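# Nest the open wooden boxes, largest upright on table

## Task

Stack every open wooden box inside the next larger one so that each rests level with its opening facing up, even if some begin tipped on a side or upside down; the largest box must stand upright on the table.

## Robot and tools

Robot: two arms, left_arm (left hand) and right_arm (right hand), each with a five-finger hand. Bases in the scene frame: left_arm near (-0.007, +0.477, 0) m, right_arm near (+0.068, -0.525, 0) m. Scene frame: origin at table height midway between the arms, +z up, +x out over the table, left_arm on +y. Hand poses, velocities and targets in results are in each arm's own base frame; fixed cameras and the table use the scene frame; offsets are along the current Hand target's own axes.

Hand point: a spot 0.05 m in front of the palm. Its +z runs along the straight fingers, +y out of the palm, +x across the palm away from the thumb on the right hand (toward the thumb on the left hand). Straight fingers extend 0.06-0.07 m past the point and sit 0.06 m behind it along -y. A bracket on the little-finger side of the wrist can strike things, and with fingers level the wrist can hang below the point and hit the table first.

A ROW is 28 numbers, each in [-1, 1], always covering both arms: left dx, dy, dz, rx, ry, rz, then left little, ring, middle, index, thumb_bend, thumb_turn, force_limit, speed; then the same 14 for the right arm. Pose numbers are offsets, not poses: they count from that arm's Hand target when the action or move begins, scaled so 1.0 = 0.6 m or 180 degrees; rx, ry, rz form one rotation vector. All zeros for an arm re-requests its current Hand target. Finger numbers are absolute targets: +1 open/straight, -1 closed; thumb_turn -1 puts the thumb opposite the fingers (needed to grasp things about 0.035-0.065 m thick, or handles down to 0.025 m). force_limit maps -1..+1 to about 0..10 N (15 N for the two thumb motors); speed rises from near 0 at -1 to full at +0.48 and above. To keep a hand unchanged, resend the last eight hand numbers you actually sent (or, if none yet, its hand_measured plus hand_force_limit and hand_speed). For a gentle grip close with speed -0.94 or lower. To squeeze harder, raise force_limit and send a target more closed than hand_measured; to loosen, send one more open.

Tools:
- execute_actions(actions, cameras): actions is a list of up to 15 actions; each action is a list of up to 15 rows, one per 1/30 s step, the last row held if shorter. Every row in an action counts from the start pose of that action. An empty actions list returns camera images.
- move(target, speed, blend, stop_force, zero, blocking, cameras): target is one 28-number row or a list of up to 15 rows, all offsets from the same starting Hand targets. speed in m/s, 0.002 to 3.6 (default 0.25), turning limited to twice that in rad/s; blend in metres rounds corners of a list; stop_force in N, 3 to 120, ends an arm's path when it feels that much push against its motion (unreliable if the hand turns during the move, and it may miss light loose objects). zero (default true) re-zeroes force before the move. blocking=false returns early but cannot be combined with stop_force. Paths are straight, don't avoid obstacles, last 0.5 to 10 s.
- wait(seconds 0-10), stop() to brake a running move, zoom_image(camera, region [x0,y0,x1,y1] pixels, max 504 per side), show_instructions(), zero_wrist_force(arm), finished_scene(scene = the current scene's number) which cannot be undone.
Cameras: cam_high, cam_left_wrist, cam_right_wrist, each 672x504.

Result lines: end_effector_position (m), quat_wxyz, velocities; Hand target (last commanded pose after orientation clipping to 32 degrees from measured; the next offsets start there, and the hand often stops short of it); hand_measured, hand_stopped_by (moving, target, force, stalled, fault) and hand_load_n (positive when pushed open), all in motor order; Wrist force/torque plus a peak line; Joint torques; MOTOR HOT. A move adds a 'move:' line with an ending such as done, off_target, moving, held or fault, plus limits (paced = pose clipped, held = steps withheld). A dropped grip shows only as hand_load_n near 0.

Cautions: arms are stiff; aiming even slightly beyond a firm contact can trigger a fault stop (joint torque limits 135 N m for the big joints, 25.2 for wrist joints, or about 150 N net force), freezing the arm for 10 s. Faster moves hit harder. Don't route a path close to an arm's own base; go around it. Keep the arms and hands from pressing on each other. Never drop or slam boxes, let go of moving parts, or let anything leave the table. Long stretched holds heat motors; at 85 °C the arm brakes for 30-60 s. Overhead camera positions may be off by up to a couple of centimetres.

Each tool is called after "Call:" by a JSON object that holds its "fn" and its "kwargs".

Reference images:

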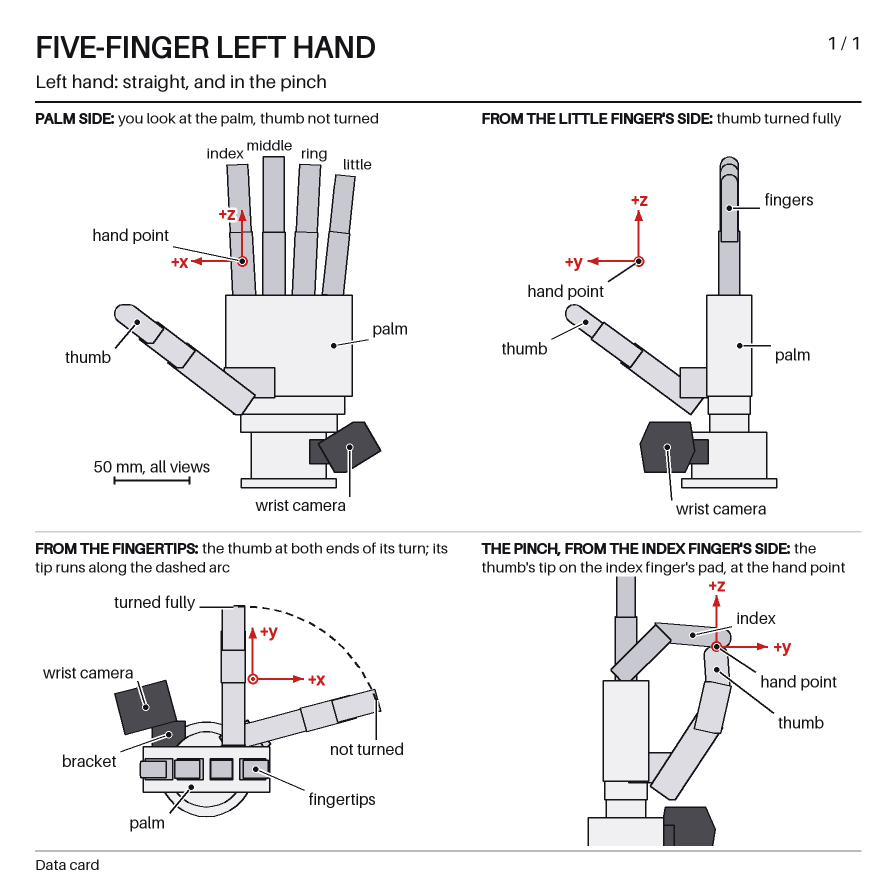

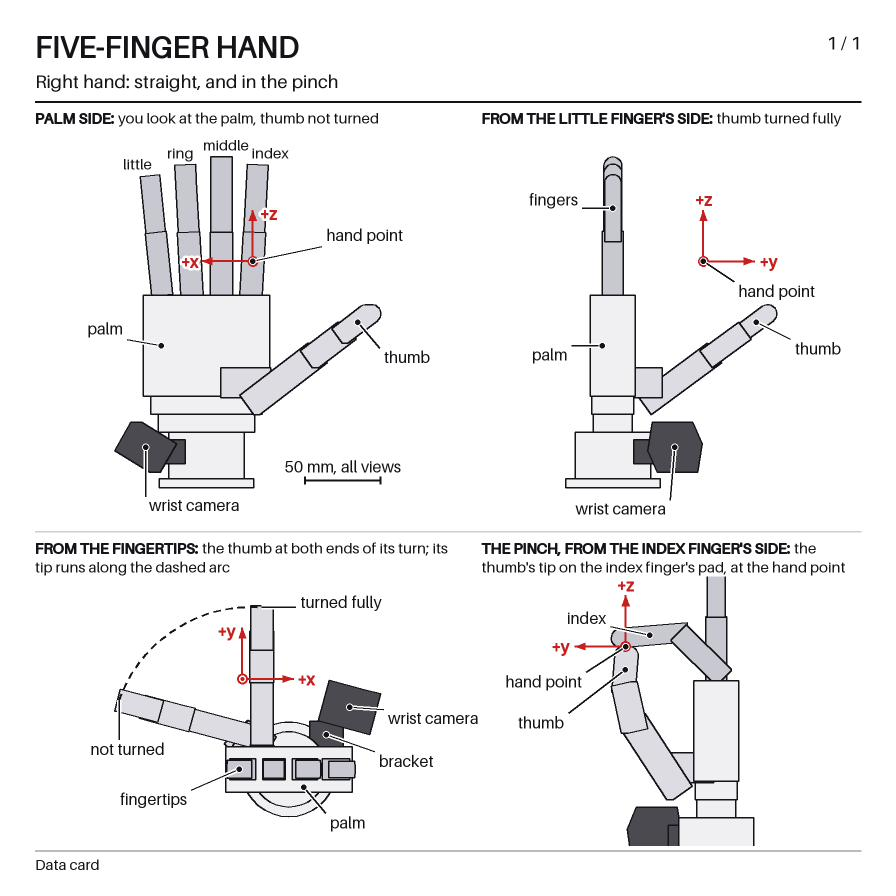

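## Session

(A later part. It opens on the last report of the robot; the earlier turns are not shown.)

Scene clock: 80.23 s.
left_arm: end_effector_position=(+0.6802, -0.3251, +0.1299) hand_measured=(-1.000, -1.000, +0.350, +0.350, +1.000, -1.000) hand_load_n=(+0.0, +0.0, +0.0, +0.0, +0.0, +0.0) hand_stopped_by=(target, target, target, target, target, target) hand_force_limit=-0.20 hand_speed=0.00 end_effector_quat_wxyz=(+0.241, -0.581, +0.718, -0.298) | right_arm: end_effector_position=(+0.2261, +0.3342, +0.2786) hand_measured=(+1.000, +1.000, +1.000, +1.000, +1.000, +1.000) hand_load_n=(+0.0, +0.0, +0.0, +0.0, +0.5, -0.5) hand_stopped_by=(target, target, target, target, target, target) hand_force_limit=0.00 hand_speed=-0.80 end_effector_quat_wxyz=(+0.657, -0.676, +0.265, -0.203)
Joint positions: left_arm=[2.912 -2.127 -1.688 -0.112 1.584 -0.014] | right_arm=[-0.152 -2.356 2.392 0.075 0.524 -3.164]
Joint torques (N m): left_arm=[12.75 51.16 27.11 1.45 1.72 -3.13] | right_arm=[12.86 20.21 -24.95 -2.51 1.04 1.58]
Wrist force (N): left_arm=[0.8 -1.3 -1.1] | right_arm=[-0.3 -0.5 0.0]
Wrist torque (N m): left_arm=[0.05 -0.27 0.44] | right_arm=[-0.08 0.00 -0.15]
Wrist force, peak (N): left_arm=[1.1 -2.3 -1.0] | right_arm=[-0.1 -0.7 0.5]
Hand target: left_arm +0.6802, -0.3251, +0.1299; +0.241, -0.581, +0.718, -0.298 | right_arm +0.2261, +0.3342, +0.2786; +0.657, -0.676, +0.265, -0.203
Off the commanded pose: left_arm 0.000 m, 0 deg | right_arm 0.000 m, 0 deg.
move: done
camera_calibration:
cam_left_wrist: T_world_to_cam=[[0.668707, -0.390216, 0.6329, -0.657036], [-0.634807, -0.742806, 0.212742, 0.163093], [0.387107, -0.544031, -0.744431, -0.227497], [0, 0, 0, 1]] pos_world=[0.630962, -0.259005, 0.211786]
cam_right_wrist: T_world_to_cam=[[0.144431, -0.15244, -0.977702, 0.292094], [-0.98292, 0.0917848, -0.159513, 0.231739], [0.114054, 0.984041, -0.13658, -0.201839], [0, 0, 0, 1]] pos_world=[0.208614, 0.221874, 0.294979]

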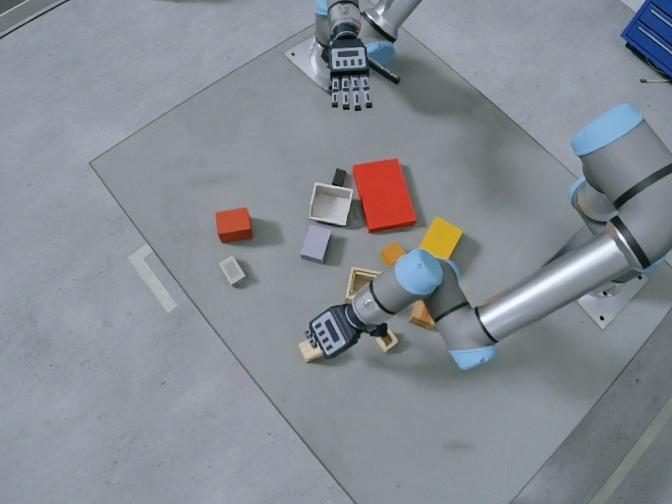

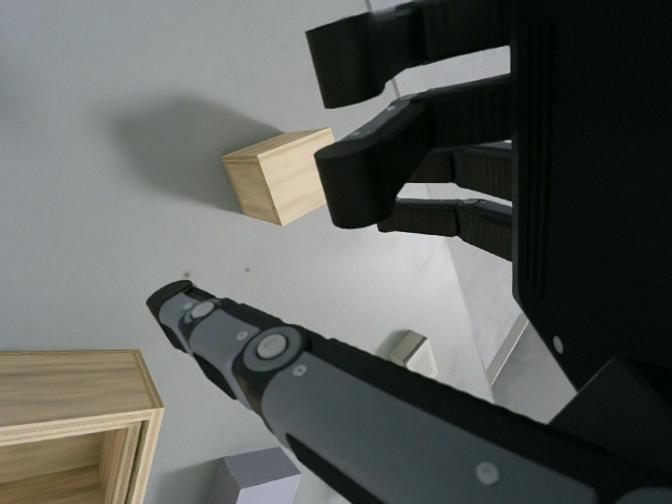

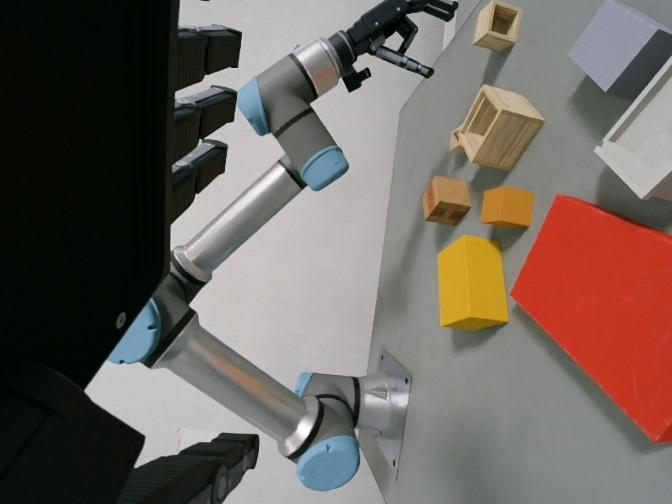

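Call:
{"fn": "zoom_image", "kwargs": {"camera": "cam_left_wrist", "region": [205, 110, 345, 240]}}

Call:
{"fn": "zoom_image", "kwargs": {"camera": "cam_right_wrist", "region": [440, 0, 560, 180]}}

Call:
{"fn": "zoom_image", "kwargs": {"camera": "cam_left_wrist", "region": [0, 330, 180, 504]}}

Scaled by 3.600 from the camera's 672x504 image, which has a finer 960x720 frame.

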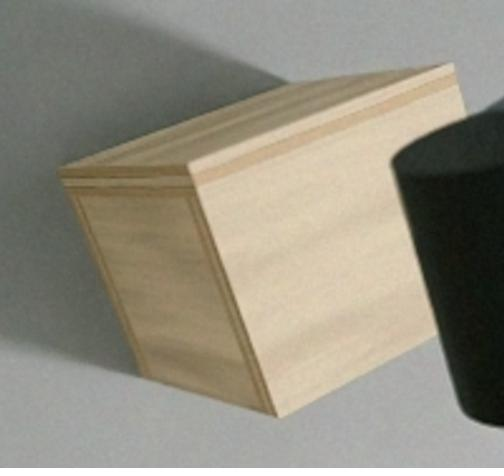

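Scaled by 2.800 from the camera's 672x504 image, which has a finer 960x720 frame.

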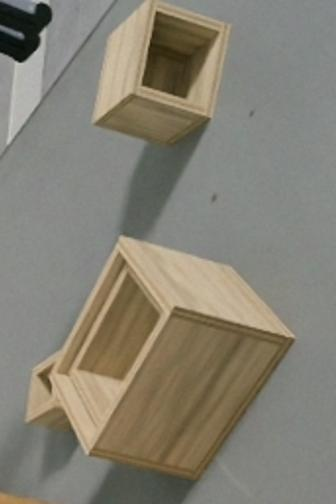

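Scaled by 2.800 from the camera's 672x504 image, which has a finer 960x720 frame.

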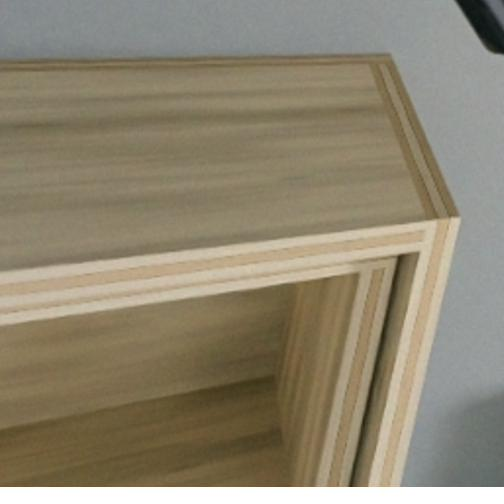

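Call:
{"fn": "move", "kwargs": {"target": [0.018,-0.0307,0.0777,0,-0.1375,0.1375,-1,-1,0.35,0.35,1,-1,-0.2,0,0,0,0,0,0,0,1,1,1,1,1,1,0,-0.8], "speed": 0.3, "cameras": ["cam_left_wrist","cam_high"]}}

Scene clock: 85.40 s.
left_arm: end_effector_position=(+0.7229, -0.3454, +0.1100) hand_measured=(-1.000, -1.000, +0.350, +0.350, +1.000, -1.000) hand_load_n=(+0.0, +0.0, +0.0, +0.0, +0.0, +0.5) hand_stopped_by=(target, target, target, target, target, target) hand_force_limit=-0.20 hand_speed=0.00 end_effector_quat_wxyz=(+0.445, -0.465, +0.757, -0.109) | right_arm: end_effector_position=(+0.2261, +0.3342, +0.2786) hand_measured=(+1.000, +1.000, +1.000, +1.000, +1.000, +1.000) hand_load_n=(+0.0, +0.0, +0.0, +0.0, +0.0, +0.0) hand_stopped_by=(target, target, target, target, target, target) hand_force_limit=0.00 hand_speed=-0.80 end_effector_quat_wxyz=(+0.657, -0.676, +0.265, -0.203)
Joint positions: left_arm=[2.702 -2.363 -1.39 -0.16 2.159 0.285] | right_arm=[-0.152 -2.356 2.392 0.075 0.524 -3.164]
Joint torques (N m): left_arm=[9.06 48.45 25.65 1.37 2.49 -0.39] | right_arm=[12.81 20.24 -24.51 -2.54 0.93 1.59]
Wrist force (N): left_arm=[0.9 -1.3 -0.4] | right_arm=[-0.1 -0.4 0.1]
Wrist torque (N m): left_arm=[-0.03 -0.23 0.31] | right_arm=[-0.07 -0.03 -0.13]
Wrist force, peak (N): left_arm=[1.3 -1.9 -0.5] | right_arm=[-0.3 -0.4 0.5]
Hand target: left_arm +0.7229, -0.3453, +0.1100; +0.445, -0.465, +0.757, -0.109 | right_arm +0.2261, +0.3342, +0.2786; +0.657, -0.676, +0.265, -0.203
Off the commanded pose: left_arm 0.000 m, 0 deg | right_arm 0.000 m, 0 deg.
move: done
camera_calibration:
cam_left_wrist: T_world_to_cam=[[0.601947, -0.702415, 0.379833, -0.712507], [-0.628034, -0.710209, -0.318084, 0.244112], [0.493187, -0.0470782, -0.868648, -0.161249], [0, 0, 0, 1]] pos_world=[0.661728, -0.334697, 0.208213]
Images, in order (width x height): cam_high 672x504, cam_left_wrist 672x504.

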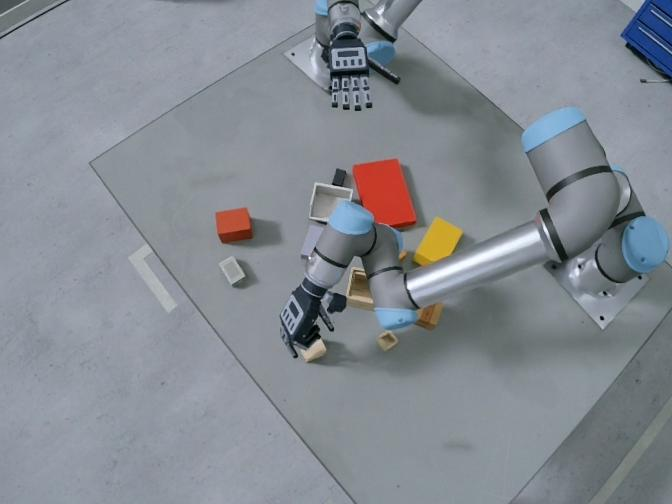

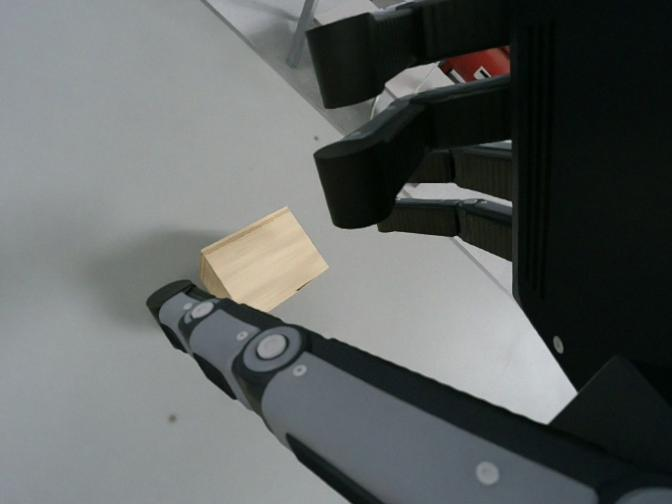

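Call:
{"fn": "move", "kwargs": {"target": [0.07,0.0708,0.0708,0,0,0,-1,-1,0.35,0.35,1,-1,-0.2,0,0,0,0,0,0,0,1,1,1,1,1,1,0,-0.8], "speed": 0.1, "stop_force": 6, "cameras": ["cam_left_wrist","cam_right_wrist"]}}

Scene clock: 87.20 s.
left_arm: end_effector_position=(+0.7229, -0.3452, +0.0367) hand_measured=(-1.000, -1.000, +0.350, +0.350, +1.000, -1.000) hand_load_n=(+0.0, +0.0, +0.0, +0.0, +0.0, +0.5) hand_stopped_by=(target, target, target, target, target, target) hand_force_limit=-0.20 hand_speed=0.00 end_effector_quat_wxyz=(+0.445, -0.465, +0.757, -0.109) | right_arm: end_effector_position=(+0.2261, +0.3342, +0.2786) hand_measured=(+1.000, +1.000, +1.000, +1.000, +1.000, +1.000) hand_load_n=(+0.0, +0.0, +0.0, +0.0, +0.0, -0.5) hand_stopped_by=(target, target, target, target, target, target) hand_force_limit=0.00 hand_speed=-0.80 end_effector_quat_wxyz=(+0.657, -0.676, +0.265, -0.203)
Joint positions: left_arm=[2.702 -2.472 -1.407 -0.034 2.16 0.285] | right_arm=[-0.152 -2.356 2.392 0.075 0.524 -3.164]
Joint torques (N m): left_arm=[11.61 49.69 28.5 2.69 -1.26 2.46] | right_arm=[12.46 20.15 -24.33 -2.54 0.84 1.55]
Wrist force (N): left_arm=[1.0 -1.7 -0.7] | right_arm=[0.0 -0.5 0.2]
Wrist torque (N m): left_arm=[-0.05 -0.27 0.34] | right_arm=[-0.07 -0.04 -0.13]
Wrist force, peak (N): left_arm=[0.2 -2.0 -1.1] | right_arm=[-0.4 -0.7 -0.1]
Hand target: left_arm +0.7229, -0.3452, +0.0367; +0.445, -0.465, +0.757, -0.109 | right_arm +0.2261, +0.3342, +0.2786; +0.657, -0.676, +0.265, -0.203
Off the commanded pose: left_arm 0.000 m, 0 deg | right_arm 0.000 m, 0 deg.
move: done
camera_calibration:
cam_left_wrist: T_world_to_cam=[[0.602125, -0.702426, 0.37953, -0.684736], [-0.627854, -0.710231, -0.318389, 0.220845], [0.493199, -0.0465794, -0.868669, -0.224804], [0, 0, 0, 1]] pos_world=[0.661828, -0.334597, 0.134913]
cam_right_wrist: T_world_to_cam=[[0.144431, -0.15244, -0.977702, 0.292094], [-0.98292, 0.0917848, -0.159513, 0.231739], [0.114054, 0.984041, -0.13658, -0.201839], [0, 0, 0, 1]] pos_world=[0.208614, 0.221874, 0.294979]
Images, in order (width x height): cam_left_wrist 672x504, cam_right_wrist 672x504.

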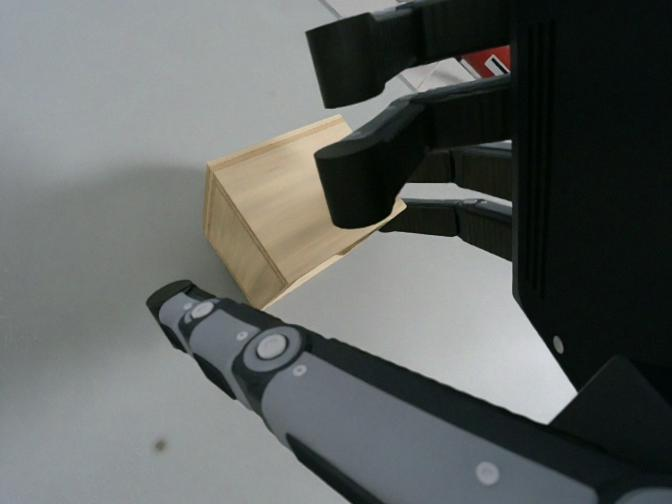

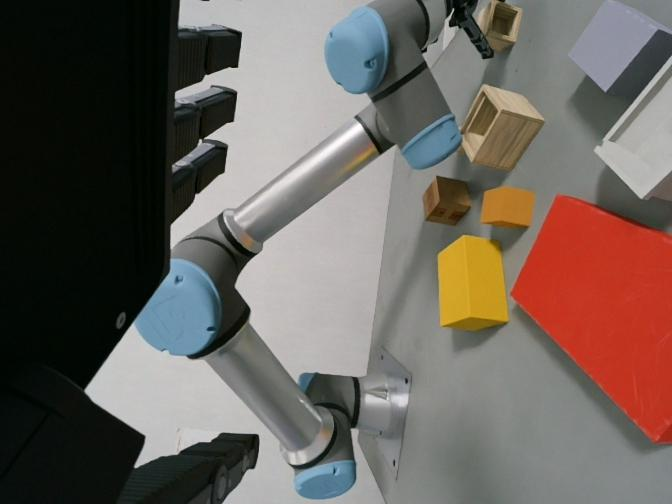

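Call:
{"fn": "move", "kwargs": {"target": [[0,-0.0177,0.0177,0,0,0,-1,-1,0.35,0.35,1,-1,-0.2,0,0,0,0,0,0,0,1,1,1,1,1,1,0,-0.8],[0,-0.0177,0.0177,0,0,0,-1,-1,-0.6,-0.6,1,-1,-0.4,-0.8,0,0,0,0,0,0,1,1,1,1,1,1,0,-0.8]], "speed": 0.06, "cameras": ["cam_left_wrist"]}}

Scene clock: 89.37 s.
left_arm: end_effector_position=(+0.7376, -0.3484, +0.0367) hand_measured=(-1.000, -1.000, -0.052, -0.092, +1.000, -1.000) hand_load_n=(+0.0, +0.0, +9.5, +4.0, +1.5, +1.0) hand_stopped_by=(target, target, force, force, target, target) hand_force_limit=-0.40 hand_speed=-0.80 end_effector_quat_wxyz=(+0.445, -0.465, +0.757, -0.109) | right_arm: end_effector_position=(+0.2261, +0.3342, +0.2786) hand_measured=(+1.000, +1.000, +1.000, +1.000, +1.000, +1.000) hand_load_n=(+0.0, -0.5, +0.0, +0.0, +0.0, +0.0) hand_stopped_by=(target, target, target, target, target, target) hand_force_limit=0.00 hand_speed=-0.80 end_effector_quat_wxyz=(+0.657, -0.676, +0.265, -0.203)
Joint positions: left_arm=[2.707 -2.498 -1.352 -0.061 2.156 0.289] | right_arm=[-0.152 -2.356 2.392 0.075 0.524 -3.164]
Joint torques (N m): left_arm=[-9.05 62.24 15.4 3.42 2.27 -2.72] | right_arm=[12.51 20.04 -24.27 -2.57 0.95 1.52]
Wrist force (N): left_arm=[1.2 -1.1 -0.5] | right_arm=[-0.1 -0.5 0.0]
Wrist torque (N m): left_arm=[-0.01 -0.28 0.24] | right_arm=[-0.07 -0.03 -0.14]
Wrist force, peak (N): left_arm=[0.4 -1.8 -0.7] | right_arm=[-0.2 -0.6 0.1]
Hand target: left_arm +0.7376, -0.3484, +0.0367; +0.445, -0.465, +0.757, -0.109 | right_arm +0.2261, +0.3342, +0.2786; +0.657, -0.676, +0.265, -0.203
Off the commanded pose: left_arm 0.000 m, 0 deg | right_arm 0.000 m, 0 deg.
move: done
camera_calibration:
cam_left_wrist: T_world_to_cam=[[0.602114, -0.702396, 0.379603, -0.695827], [-0.627866, -0.710254, -0.318313, 0.227792], [0.493197, -0.0466794, -0.868665, -0.232236], [0, 0, 0, 1]] pos_world=[0.676528, -0.337797, 0.134913]
Images, in order (width x height): cam_left_wrist 672x504.

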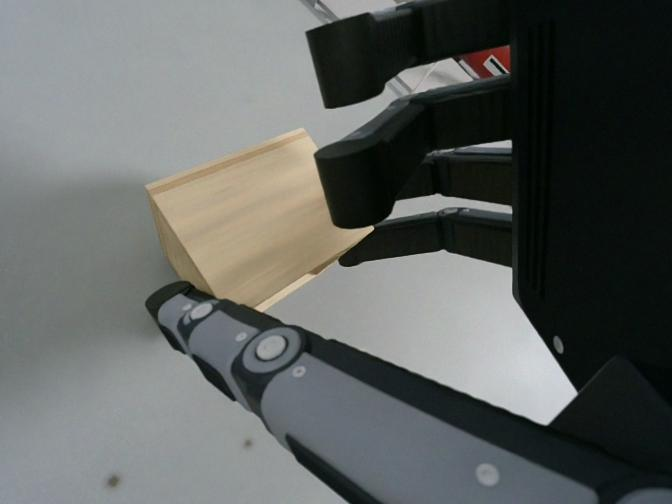

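Call:
{"fn": "move", "kwargs": {"target": [-0.0429,-0.0434,-0.0434,0,0,0,-1,-1,-0.6,-0.6,1,-1,-0.4,-0.8,0,0,0,0,0,0,1,1,1,1,1,1,0,-0.8], "speed": 0.06, "cameras": ["cam_left_wrist","cam_right_wrist"]}}

Call:
{"fn": "zoom_image", "kwargs": {"camera": "cam_right_wrist", "region": [420, 0, 560, 120]}}

Scene clock: 90.63 s.
left_arm: end_effector_position=(+0.7376, -0.3484, +0.0818) hand_measured=(-1.000, -1.000, -0.052, -0.092, +1.000, -1.000) hand_load_n=(+0.0, +0.0, +9.5, +4.0, +1.5, +1.0) hand_stopped_by=(target, target, force, force, target, target) hand_force_limit=-0.40 hand_speed=-0.80 end_effector_quat_wxyz=(+0.445, -0.465, +0.757, -0.109) end_effector_velocity=(+0.000, +0.000, -0.002) end_effector_angular_velocity=(-0.001, -0.004, +0.000) | right_arm: end_effector_position=(+0.2261, +0.3342, +0.2786) hand_measured=(+1.000, +1.000, +1.000, +1.000, +1.000, +1.000) hand_load_n=(+0.0, +0.0, +0.0, -0.5, +0.0, -0.5) hand_stopped_by=(target, target, target, target, target, target) hand_force_limit=0.00 hand_speed=-0.80 end_effector_quat_wxyz=(+0.657, -0.676, +0.265, -0.203)
Joint positions: left_arm=[2.707 -2.43 -1.346 -0.135 2.156 0.289] | right_arm=[-0.152 -2.356 2.392 0.075 0.524 -3.164]
Joint velocities: left_arm=[0 -0.004 0 0.008 0.001 0] | right_arm=[within noise]
Joint torques (N m): left_arm=[-9.6 49.59 20.04 3.88 2.5 -1.22] | right_arm=[11.68 20.21 -24.03 -2.6 0.82 1.59]
Wrist force (N): left_arm=[1.3 -1.2 -0.3] | right_arm=[-0.2 -0.1 0.3]
Wrist torque (N m): left_arm=[-0.02 -0.26 0.24] | right_arm=[-0.04 -0.02 -0.14]
Wrist force, peak (N): left_arm=[0.9 -1.7 -0.7] | right_arm=[-0.2 -0.6 0.3]
Hand target: left_arm +0.7376, -0.3484, +0.0816; +0.445, -0.465, +0.757, -0.109 | right_arm +0.2261, +0.3342, +0.2786; +0.657, -0.676, +0.265, -0.203
Off the commanded pose: left_arm 0.000 m, 0 deg | right_arm 0.000 m, 0 deg.
move: done
camera_calibration:
cam_left_wrist: T_world_to_cam=[[0.60206, -0.70242, 0.379643, -0.712927], [-0.627858, -0.71023, -0.318382, 0.242163], [0.493272, -0.0466768, -0.868622, -0.193117], [0, 0, 0, 1]] pos_world=[0.676528, -0.337797, 0.180012]
cam_right_wrist: T_world_to_cam=[[0.144431, -0.15244, -0.977702, 0.292094], [-0.98292, 0.0917848, -0.159513, 0.231739], [0.114054, 0.984041, -0.13658, -0.201839], [0, 0, 0, 1]] pos_world=[0.208614, 0.221874, 0.294979]
Images, in order (width x height): cam_left_wrist 672x504, cam_right_wrist 672x504.

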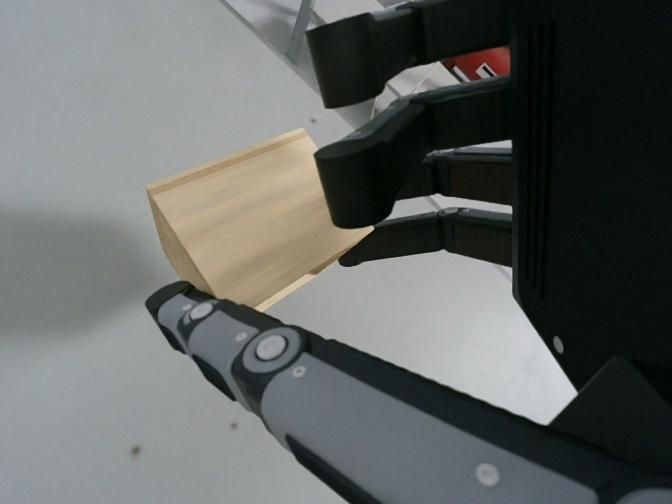

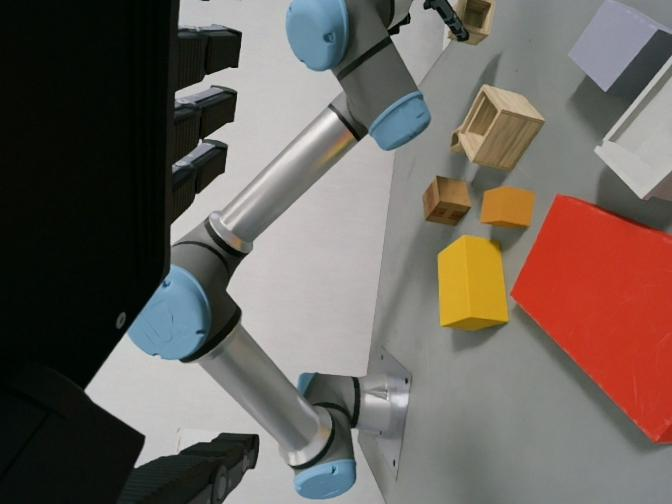

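Scaled by 3.600 from the camera's 672x504 image, which has a finer 960x720 frame.

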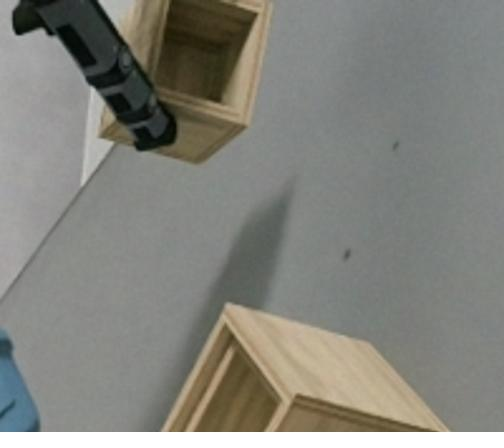

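Call:
{"fn": "move", "kwargs": {"target": [-0.0377,0.028,-0.0232,0,0.2357,-0.2357,-1,-1,-0.6,-0.6,1,-1,-0.4,-0.8,0,0,0,0,0,0,1,1,1,1,1,1,0,-0.8], "speed": 0.25, "cameras": ["cam_left_wrist","cam_right_wrist","cam_high"]}}

Call:
{"fn": "zoom_image", "kwargs": {"camera": "cam_right_wrist", "region": [400, 0, 560, 140]}}

Scene clock: 94.50 s.
left_arm: end_effector_position=(+0.7205, -0.3245, +0.0928) hand_measured=(-1.000, -1.000, -0.052, -0.092, +1.000, -1.000) hand_load_n=(+0.0, +0.0, +9.5, +4.0, +1.5, +0.5) hand_stopped_by=(target, target, force, force, target, target) hand_force_limit=-0.40 hand_speed=-0.80 end_effector_quat_wxyz=(-0.080, +0.632, -0.649, +0.416) | right_arm: end_effector_position=(+0.2261, +0.3342, +0.2786) hand_measured=(+1.000, +1.000, +1.000, +1.000, +1.000, +1.000) hand_load_n=(+0.0, +0.0, +0.0, +0.0, +0.0, -0.5) hand_stopped_by=(target, target, target, target, target, target) hand_force_limit=0.00 hand_speed=-0.80 end_effector_quat_wxyz=(+0.657, -0.676, +0.265, -0.203)
Joint positions: left_arm=[3.069 -2.284 -1.64 0.012 1.167 -0.219] | right_arm=[-0.152 -2.356 2.392 0.075 0.524 -3.164]
Joint torques (N m): left_arm=[-4.55 55.42 27.72 1.43 -2.54 0.75] | right_arm=[12.43 20.16 -24.18 -2.58 0.85 1.53]
Wrist force (N): left_arm=[0.2 -0.9 -0.6] | right_arm=[-0.2 -0.2 -0.1]
Wrist torque (N m): left_arm=[0.06 -0.18 0.48] | right_arm=[-0.02 -0.01 -0.14]
Wrist force, peak (N): left_arm=[2.0 -1.3 -0.4] | right_arm=[-0.4 -0.4 0.5]
Hand target: left_arm +0.7205, -0.3246, +0.0929; -0.079, +0.632, -0.649, +0.416 | right_arm +0.2261, +0.3342, +0.2786; +0.657, -0.676, +0.265, -0.203
Off the commanded pose: left_arm 0.000 m, 0 deg | right_arm 0.000 m, 0 deg.
move: done
camera_calibration:
cam_left_wrist: T_world_to_cam=[[0.729264, -0.106406, 0.675908, -0.615761], [-0.599103, -0.576487, 0.555642, 0.193478], [0.330529, -0.810148, -0.484159, -0.340151], [0, 0, 0, 1]] pos_world=[0.677395, -0.229556, 0.144006]
cam_right_wrist: T_world_to_cam=[[0.144431, -0.15244, -0.977702, 0.292094], [-0.98292, 0.0917848, -0.159513, 0.231739], [0.114054, 0.984041, -0.13658, -0.201839], [0, 0, 0, 1]] pos_world=[0.208614, 0.221874, 0.294979]

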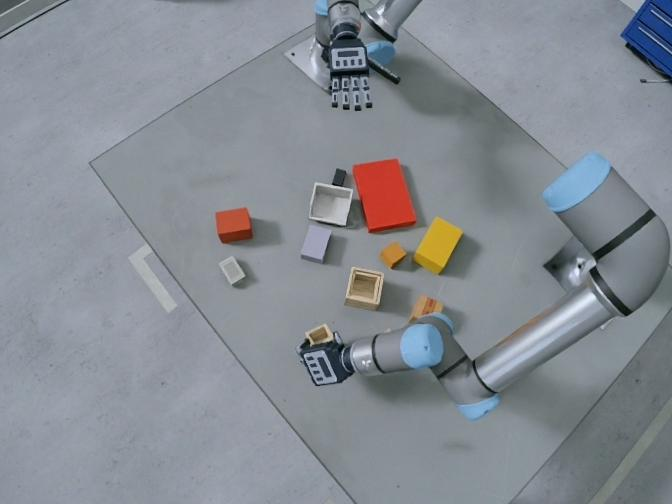

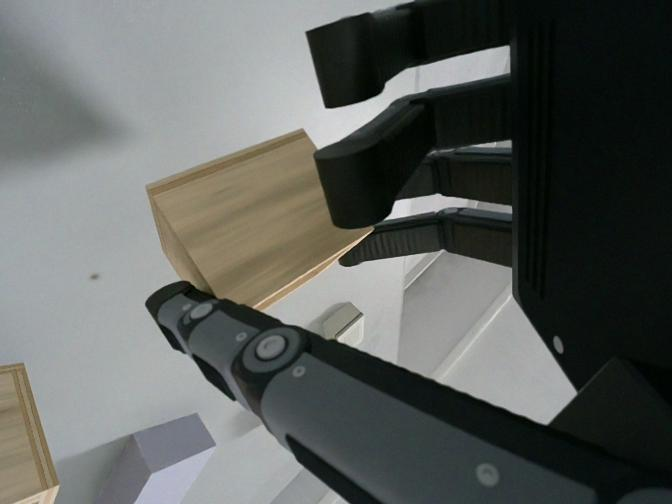

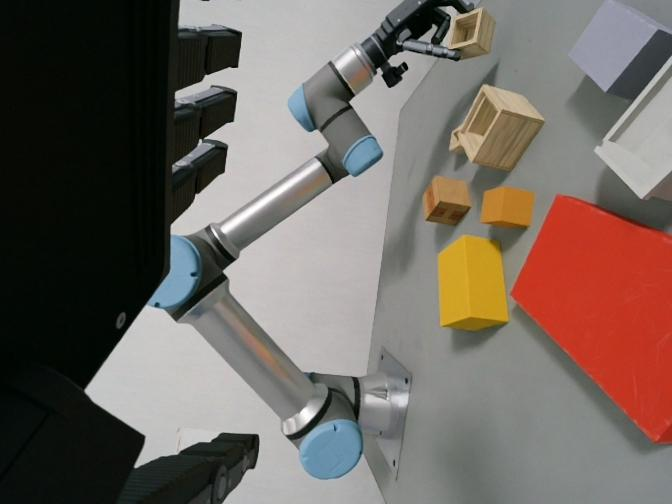

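Scaled by 3.150 from the camera's 672x504 image, which has a finer 960x720 frame.

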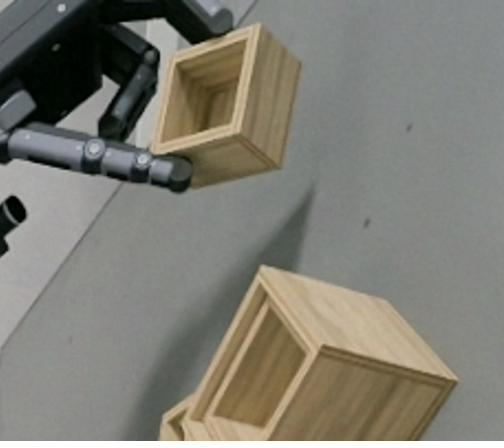

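Call:
{"fn": "move", "kwargs": {"target": [-0.0339,0.0512,0.0513,0,0,0,-1,-1,-0.6,-0.6,1,-1,-0.4,-0.8,0,0,0,0,0,0,1,1,1,1,1,1,0,-0.8], "speed": 0.03, "stop_force": 6, "cameras": ["cam_left_wrist","cam_right_wrist"]}}

Call:
{"fn": "zoom_image", "kwargs": {"camera": "cam_right_wrist", "region": [420, 0, 580, 140]}}

Scene clock: 96.90 s.
left_arm: end_effector_position=(+0.7205, -0.3246, +0.0574) hand_measured=(-1.000, -1.000, -0.052, -0.092, +1.000, -1.000) hand_load_n=(+0.0, +0.0, +8.5, +6.5, +1.5, -0.5) hand_stopped_by=(target, target, force, force, target, target) hand_force_limit=-0.40 hand_speed=-0.80 end_effector_quat_wxyz=(-0.079, +0.632, -0.649, +0.416) | right_arm: end_effector_position=(+0.2261, +0.3342, +0.2786) hand_measured=(+1.000, +1.000, +1.000, +1.000, +1.000, +1.000) hand_load_n=(+0.0, +0.0, -0.5, +0.0, +0.0, +0.0) hand_stopped_by=(target, target, target, target, target, target) hand_force_limit=0.00 hand_speed=-0.80 end_effector_quat_wxyz=(+0.657, -0.676, +0.265, -0.203)
Joint positions: left_arm=[3.069 -2.345 -1.646 0.079 1.167 -0.219] | right_arm=[-0.152 -2.356 2.392 0.075 0.524 -3.164]
Joint torques (N m): left_arm=[-5.23 44.51 18.22 3.48 0.23 -1.86] | right_arm=[11.97 20.28 -23.91 -2.64 0.85 1.47]
Wrist force (N): left_arm=[0.5 -0.9 -0.6] | right_arm=[-0.2 -0.3 0.1]
Wrist torque (N m): left_arm=[0.07 -0.23 0.53] | right_arm=[-0.06 -0.02 -0.14]
Wrist force, peak (N): left_arm=[2.8 -10.0 -8.7] | right_arm=[-0.2 -0.7 0.1]
Hand target: left_arm +0.7205, -0.3246, +0.0574; -0.079, +0.632, -0.649, +0.416 (not the last commanded pose) | right_arm +0.2261, +0.3342, +0.2786; +0.657, -0.676, +0.265, -0.203
Off the commanded pose: left_arm 0.012 m, 0 deg | right_arm 0.000 m, 0 deg.
move: contact (left_arm)
camera_calibration:
cam_left_wrist: T_world_to_cam=[[0.729172, -0.106406, 0.676008, -0.591725], [-0.599317, -0.57615, 0.555761, 0.213354], [0.330346, -0.810388, -0.483884, -0.357379], [0, 0, 0, 1]] pos_world=[0.677394, -0.229655, 0.108506]
cam_right_wrist: T_world_to_cam=[[0.144431, -0.15244, -0.977702, 0.292094], [-0.98292, 0.0917848, -0.159513, 0.231739], [0.114054, 0.984041, -0.13658, -0.201839], [0, 0, 0, 1]] pos_world=[0.208614, 0.221874, 0.294979]
Images, in order (width x height): cam_left_wrist 672x504, cam_right_wrist 672x504.

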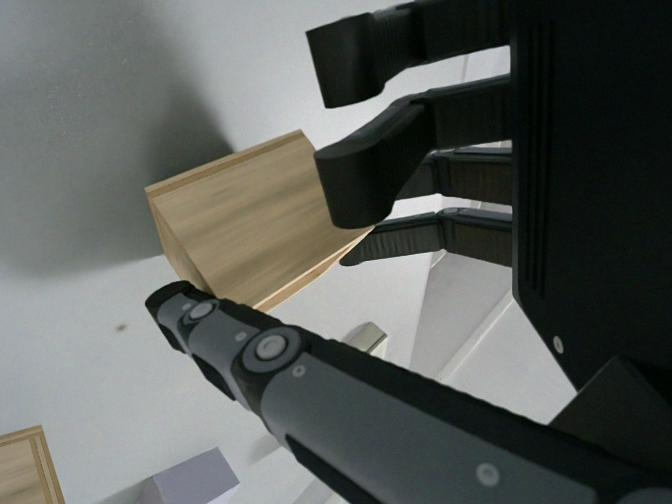

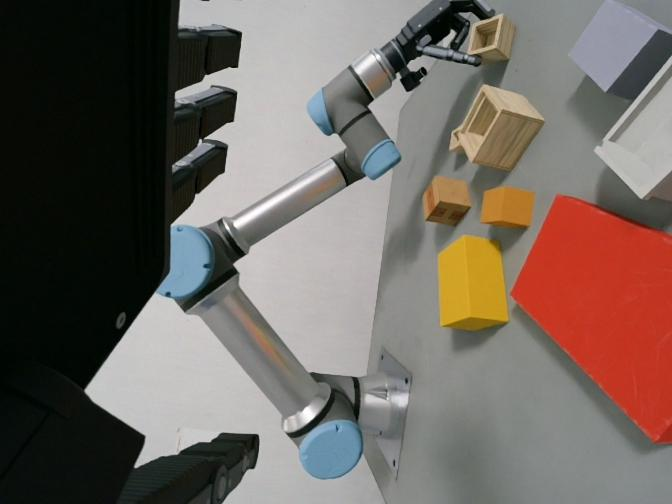

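Scaled by 3.150 from the camera's 672x504 image, which has a finer 960x720 frame.

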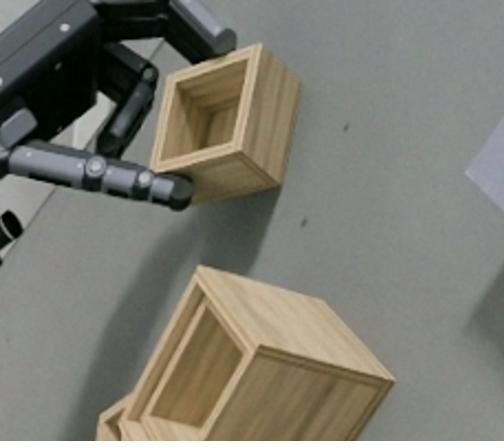

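Call:
{"fn": "move", "kwargs": {"target": [0,0,0,0,0,0,-1,-1,-0.044,-0.086,1,-1,-0.4,-0.96,0,0,0,0,0,0,1,1,1,1,1,1,0,-0.8], "speed": 0.03}}

Scene clock: 97.80 s.
left_arm: end_effector_position=(+0.7205, -0.3246, +0.0574) hand_measured=(-1.000, -1.000, -0.044, -0.086, +1.000, -1.000) hand_load_n=(+0.0, +0.0, +4.0, +5.0, +0.5, -1.0) hand_stopped_by=(target, target, force, force, target, target) hand_force_limit=-0.40 hand_speed=-0.96 end_effector_quat_wxyz=(-0.079, +0.632, -0.649, +0.416) | right_arm: end_effector_position=(+0.2261, +0.3342, +0.2786) hand_measured=(+1.000, +1.000, +1.000, +1.000, +1.000, +1.000) hand_load_n=(+0.0, +0.0, +0.0, +0.0, +0.0, -0.5) hand_stopped_by=(target, target, target, target, target, target) hand_force_limit=0.00 hand_speed=-0.80 end_effector_quat_wxyz=(+0.657, -0.676, +0.265, -0.203)
Joint positions: left_arm=[3.069 -2.345 -1.646 0.079 1.167 -0.219] | right_arm=[-0.152 -2.356 2.392 0.075 0.524 -3.164]
Joint torques (N m): left_arm=[-4.96 43.58 21.67 3.69 1.67 -1.89] | right_arm=[12.09 20.01 -23.62 -2.6 0.84 1.63]
Wrist force (N): left_arm=[0.2 -0.9 -0.5] | right_arm=[-0.1 -0.5 0.2]
Wrist torque (N m): left_arm=[0.06 -0.17 0.50] | right_arm=[-0.07 -0.04 -0.14]
Wrist force, peak (N): left_arm=[0.3 -1.2 -0.7] | right_arm=[-0.3 -0.3 0.4]
Hand target: left_arm +0.7205, -0.3246, +0.0574; -0.079, +0.632, -0.649, +0.416 | right_arm +0.2261, +0.3342, +0.2786; +0.657, -0.676, +0.265, -0.203
Off the commanded pose: left_arm 0.000 m, 0 deg | right_arm 0.000 m, 0 deg.
move: done

Call:
{"fn": "move", "kwargs": {"target": [-0.0106,0.016,0.016,0,0,0,-1,-1,-0.044,-0.086,1,-1,-0.4,-0.96,0,0,0,0,0,0,1,1,1,1,1,1,0,-0.8], "speed": 0.02, "stop_force": 10, "cameras": ["cam_left_wrist","cam_right_wrist"]}}

Call:
{"fn": "zoom_image", "kwargs": {"camera": "cam_right_wrist", "region": [420, 0, 580, 140]}}

Scene clock: 98.97 s.
left_arm: end_effector_position=(+0.7206, -0.3246, +0.0553) hand_measured=(-1.000, -1.000, -0.044, -0.086, +1.000, -1.000) hand_load_n=(+0.0, +0.0, +4.5, +6.5, +1.0, -1.5) hand_stopped_by=(target, target, force, force, target, target) hand_force_limit=-0.40 hand_speed=-0.96 end_effector_quat_wxyz=(-0.080, +0.632, -0.649, +0.416) | right_arm: end_effector_position=(+0.2261, +0.3342, +0.2786) hand_measured=(+1.000, +1.000, +1.000, +1.000, +1.000, +1.000) hand_load_n=(+0.0, +0.0, +0.0, +0.0, +0.0, -0.5) hand_stopped_by=(target, target, target, target, target, target) hand_force_limit=0.00 hand_speed=-0.80 end_effector_quat_wxyz=(+0.657, -0.676, +0.265, -0.203)
Joint positions: left_arm=[3.069 -2.349 -1.646 0.083 1.167 -0.219] | right_arm=[-0.152 -2.356 2.392 0.075 0.524 -3.164]
Joint torques (N m): left_arm=[-5.39 49.72 16.62 3.33 1.55 -1.65] | right_arm=[12.08 20.22 -23.67 -2.57 0.69 1.52]
Wrist force (N): left_arm=[0.6 -0.9 -0.4] | right_arm=[0.0 -0.3 -0.1]
Wrist torque (N m): left_arm=[0.05 -0.23 0.52] | right_arm=[-0.03 -0.04 -0.12]
Wrist force, peak (N): left_arm=[2.4 -9.3 -8.6] | right_arm=[0.0 -0.6 0.4]
Hand target: left_arm +0.7206, -0.3246, +0.0553; -0.080, +0.632, -0.649, +0.416 (not the last commanded pose) | right_arm +0.2261, +0.3342, +0.2786; +0.657, -0.676, +0.265, -0.203
Off the commanded pose: left_arm 0.013 m, 0 deg | right_arm 0.000 m, 0 deg.
move: contact (left_arm)
camera_calibration:
cam_left_wrist: T_world_to_cam=[[0.728933, -0.106397, 0.676267, -0.590168], [-0.5995, -0.576174, 0.555539, 0.214664], [0.33054, -0.810372, -0.483777, -0.358535], [0, 0, 0, 1]] pos_world=[0.677394, -0.229655, 0.106406]
cam_right_wrist: T_world_to_cam=[[0.144431, -0.15244, -0.977702, 0.292094], [-0.98292, 0.0917848, -0.159513, 0.231739], [0.114054, 0.984041, -0.13658, -0.201839], [0, 0, 0, 1]] pos_world=[0.208614, 0.221874, 0.294979]
Images, in order (width x height): cam_left_wrist 672x504, cam_right_wrist 672x504.

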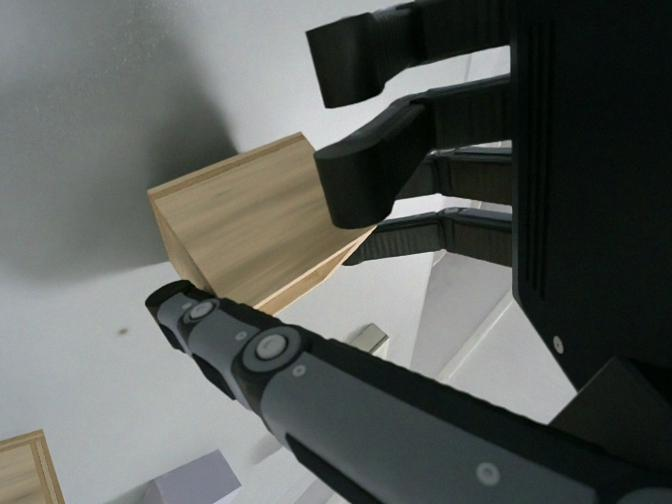

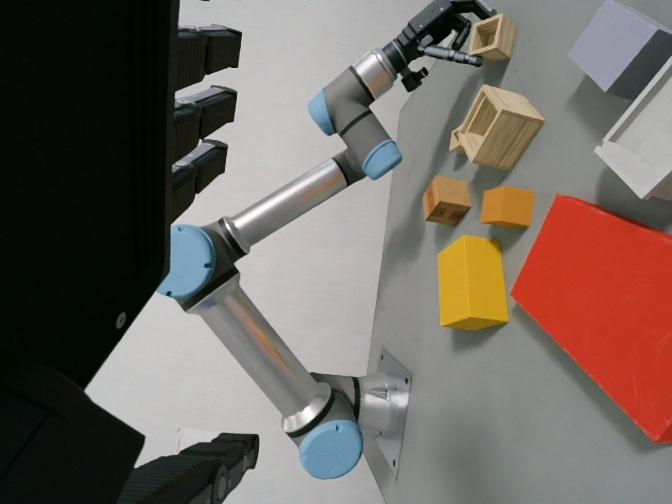

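Scaled by 3.150 from the camera's 672x504 image, which has a finer 960x720 frame.

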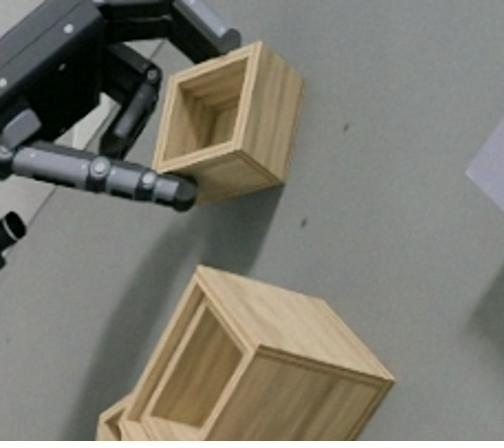

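Call:
{"fn": "move", "kwargs": {"target": [-0.0037,-0.0117,-0.0117,0,0.0786,-0.0786,-1,-1,-0.044,-0.086,1,-1,-0.4,-0.96,0,0,0,0,0,0,1,1,1,1,1,1,0,-0.8], "speed": 0.15, "cameras": ["cam_left_wrist","cam_right_wrist"]}}

Call:
{"fn": "zoom_image", "kwargs": {"camera": "cam_right_wrist", "region": [420, 0, 580, 140]}}

Scene clock: 101.03 s.
left_arm: end_effector_position=(+0.7220, -0.3184, +0.0634) hand_measured=(-1.000, -1.000, -0.044, -0.086, +1.000, -1.000) hand_load_n=(+0.0, +0.0, +4.5, +6.5, +1.5, -2.0) hand_stopped_by=(target, target, force, force, target, target) hand_force_limit=-0.40 hand_speed=-0.96 end_effector_quat_wxyz=(+0.052, +0.651, -0.571, +0.497) | right_arm: end_effector_position=(+0.2261, +0.3342, +0.2786) hand_measured=(+1.000, +1.000, +1.000, +1.000, +1.000, +1.000) hand_load_n=(+0.0, +0.0, +0.0, +0.0, +0.0, +0.0) hand_stopped_by=(target, target, target, target, target, target) hand_force_limit=0.00 hand_speed=-0.80 end_effector_quat_wxyz=(+0.657, -0.676, +0.265, -0.203)
Joint positions: left_arm=[3.167 -2.441 -1.633 0.214 0.861 -0.437] | right_arm=[-0.152 -2.356 2.392 0.075 0.524 -3.164]
Joint torques (N m): left_arm=[-10.68 53.77 10.17 1.19 -0.93 1.14] | right_arm=[11.98 20.74 -23.72 -2.55 0.79 1.59]
Wrist force (N): left_arm=[-0.1 -1.0 -0.5] | right_arm=[0.1 -0.4 0.0]
Wrist torque (N m): left_arm=[0.01 -0.10 0.53] | right_arm=[-0.04 -0.05 -0.12]
Wrist force, peak (N): left_arm=[0.1 -1.4 -1.0] | right_arm=[-0.1 -0.8 0.2]
Hand target: left_arm +0.7219, -0.3185, +0.0634; +0.053, +0.651, -0.571, +0.497 | right_arm +0.2261, +0.3342, +0.2786; +0.657, -0.676, +0.265, -0.203
Off the commanded pose: left_arm 0.000 m, 0 deg | right_arm 0.000 m, 0 deg.
move: done
camera_calibration:
cam_left_wrist: T_world_to_cam=[[0.776477, 0.117091, 0.619172, -0.555609], [-0.55126, -0.349803, 0.757463, 0.239139], [0.30528, -0.929477, -0.207066, -0.387246], [0, 0, 0, 1]] pos_world=[0.681464, -0.211228, 0.0826924]
cam_right_wrist: T_world_to_cam=[[0.144431, -0.15244, -0.977702, 0.292094], [-0.98292, 0.0917848, -0.159513, 0.231739], [0.114054, 0.984041, -0.13658, -0.201839], [0, 0, 0, 1]] pos_world=[0.208614, 0.221874, 0.294979]
Images, in order (width x height): cam_left_wrist 672x504, cam_right_wrist 672x504.

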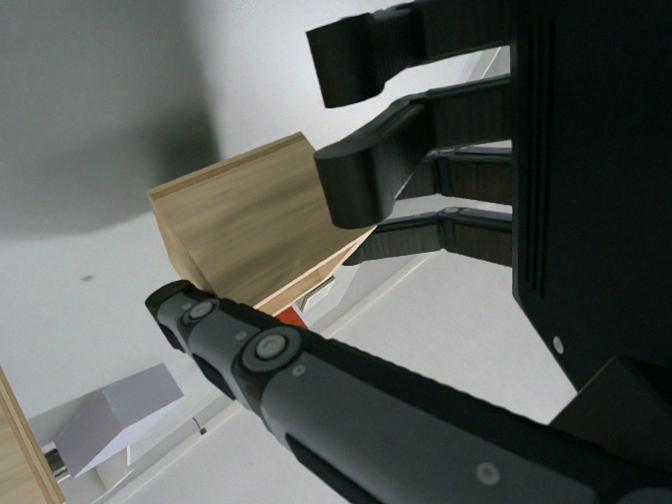

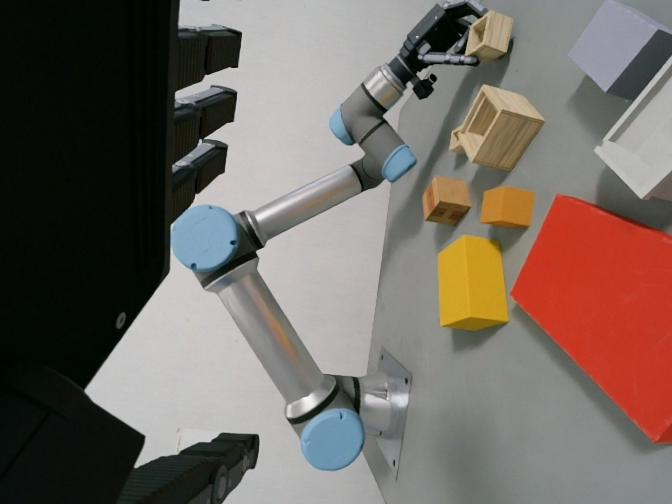

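Scaled by 3.150 from the camera's 672x504 image, which has a finer 960x720 frame.

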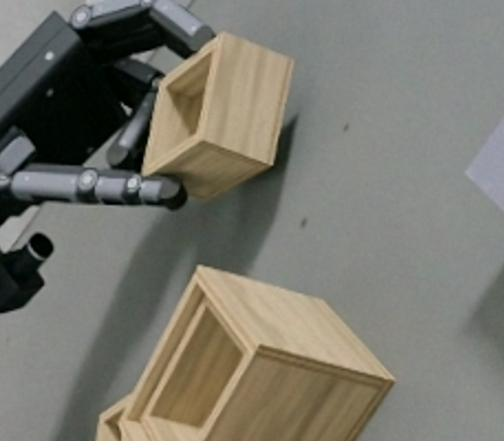

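Call:
{"fn": "move", "kwargs": {"target": [-0.02,0.0141,0.0142,0,0,0,-1,-1,-0.044,-0.086,1,-1,-0.4,-0.96,0,0,0,0,0,0,1,1,1,1,1,1,0,-0.8], "speed": 0.025, "stop_force": 5, "cameras": ["cam_left_wrist","cam_right_wrist"]}}

Call:
{"fn": "zoom_image", "kwargs": {"camera": "cam_right_wrist", "region": [420, 0, 580, 140]}}

Scene clock: 102.77 s.
left_arm: end_effector_position=(+0.7219, -0.3185, +0.0464) hand_measured=(-1.000, -1.000, -0.044, -0.086, +1.000, -1.000) hand_load_n=(+0.0, +0.0, +0.0, +6.5, +0.5, -2.0) hand_stopped_by=(target, target, force, force, target, target) hand_force_limit=-0.40 hand_speed=-0.96 end_effector_quat_wxyz=(+0.053, +0.651, -0.571, +0.498) | right_arm: end_effector_position=(+0.2261, +0.3342, +0.2786) hand_measured=(+1.000, +1.000, +1.000, +1.000, +1.000, +1.000) hand_load_n=(+0.0, +0.0, +0.0, +0.0, +0.0, -0.5) hand_stopped_by=(target, target, target, target, target, target) hand_force_limit=0.00 hand_speed=-0.80 end_effector_quat_wxyz=(+0.657, -0.676, +0.265, -0.203)
Joint positions: left_arm=[3.167 -2.473 -1.628 0.241 0.861 -0.438] | right_arm=[-0.152 -2.356 2.392 0.075 0.524 -3.164]
Joint torques (N m): left_arm=[-9.68 57.99 9.96 0.36 0.37 -2.96] | right_arm=[11.82 20.33 -23.58 -2.59 0.73 1.55]
Wrist force (N): left_arm=[0.4 -1.2 -1.1] | right_arm=[-0.2 -0.5 0.3]
Wrist torque (N m): left_arm=[0.01 -0.15 0.55] | right_arm=[-0.07 -0.01 -0.15]
Wrist force, peak (N): left_arm=[2.1 -3.1 -3.1] | right_arm=[-0.3 -0.5 0.4]
Hand target: left_arm +0.7219, -0.3185, +0.0464; +0.053, +0.651, -0.571, +0.497 | right_arm +0.2261, +0.3342, +0.2786; +0.657, -0.676, +0.265, -0.203
Off the commanded pose: left_arm 0.000 m, 0 deg | right_arm 0.000 m, 0 deg.
move: done
camera_calibration:
cam_left_wrist: T_world_to_cam=[[0.77658, 0.116952, 0.619069, -0.545137], [-0.551278, -0.349536, 0.757573, 0.251876], [0.304987, -0.929595, -0.20697, -0.390732], [0, 0, 0, 1]] pos_world=[0.681364, -0.211427, 0.0657928]
cam_right_wrist: T_world_to_cam=[[0.144431, -0.15244, -0.977702, 0.292094], [-0.98292, 0.0917848, -0.159513, 0.231739], [0.114054, 0.984041, -0.13658, -0.201839], [0, 0, 0, 1]] pos_world=[0.208614, 0.221874, 0.294979]
Images, in order (width x height): cam_left_wrist 672x504, cam_right_wrist 672x504.

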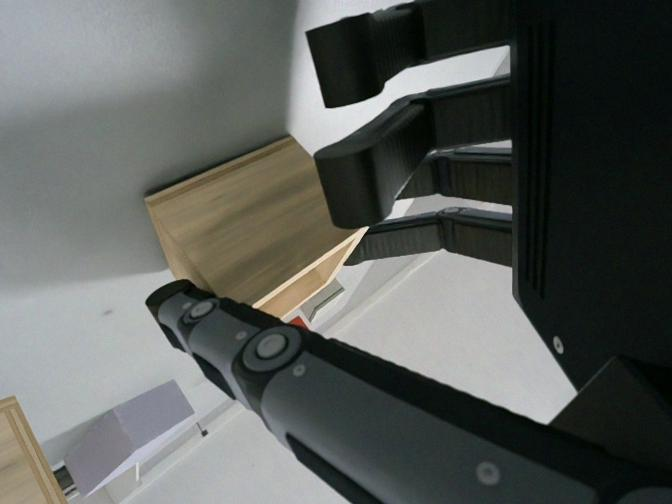

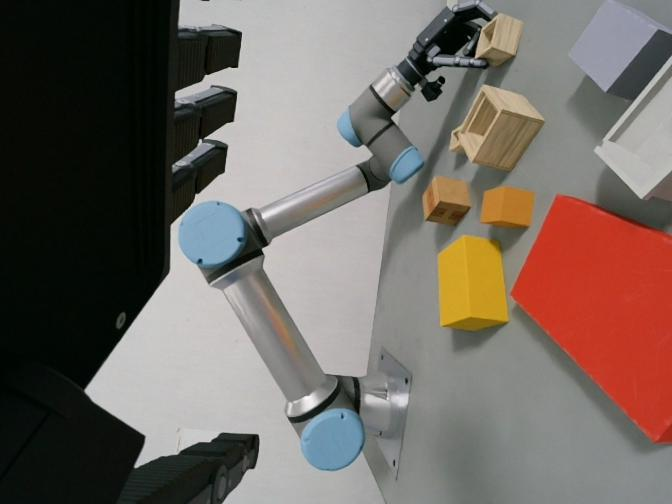

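Scaled by 3.150 from the camera's 672x504 image, which has a finer 960x720 frame.

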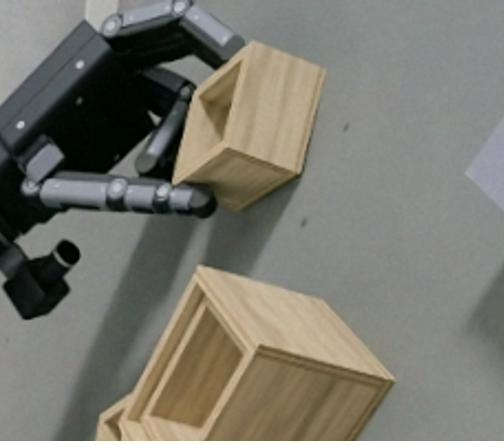

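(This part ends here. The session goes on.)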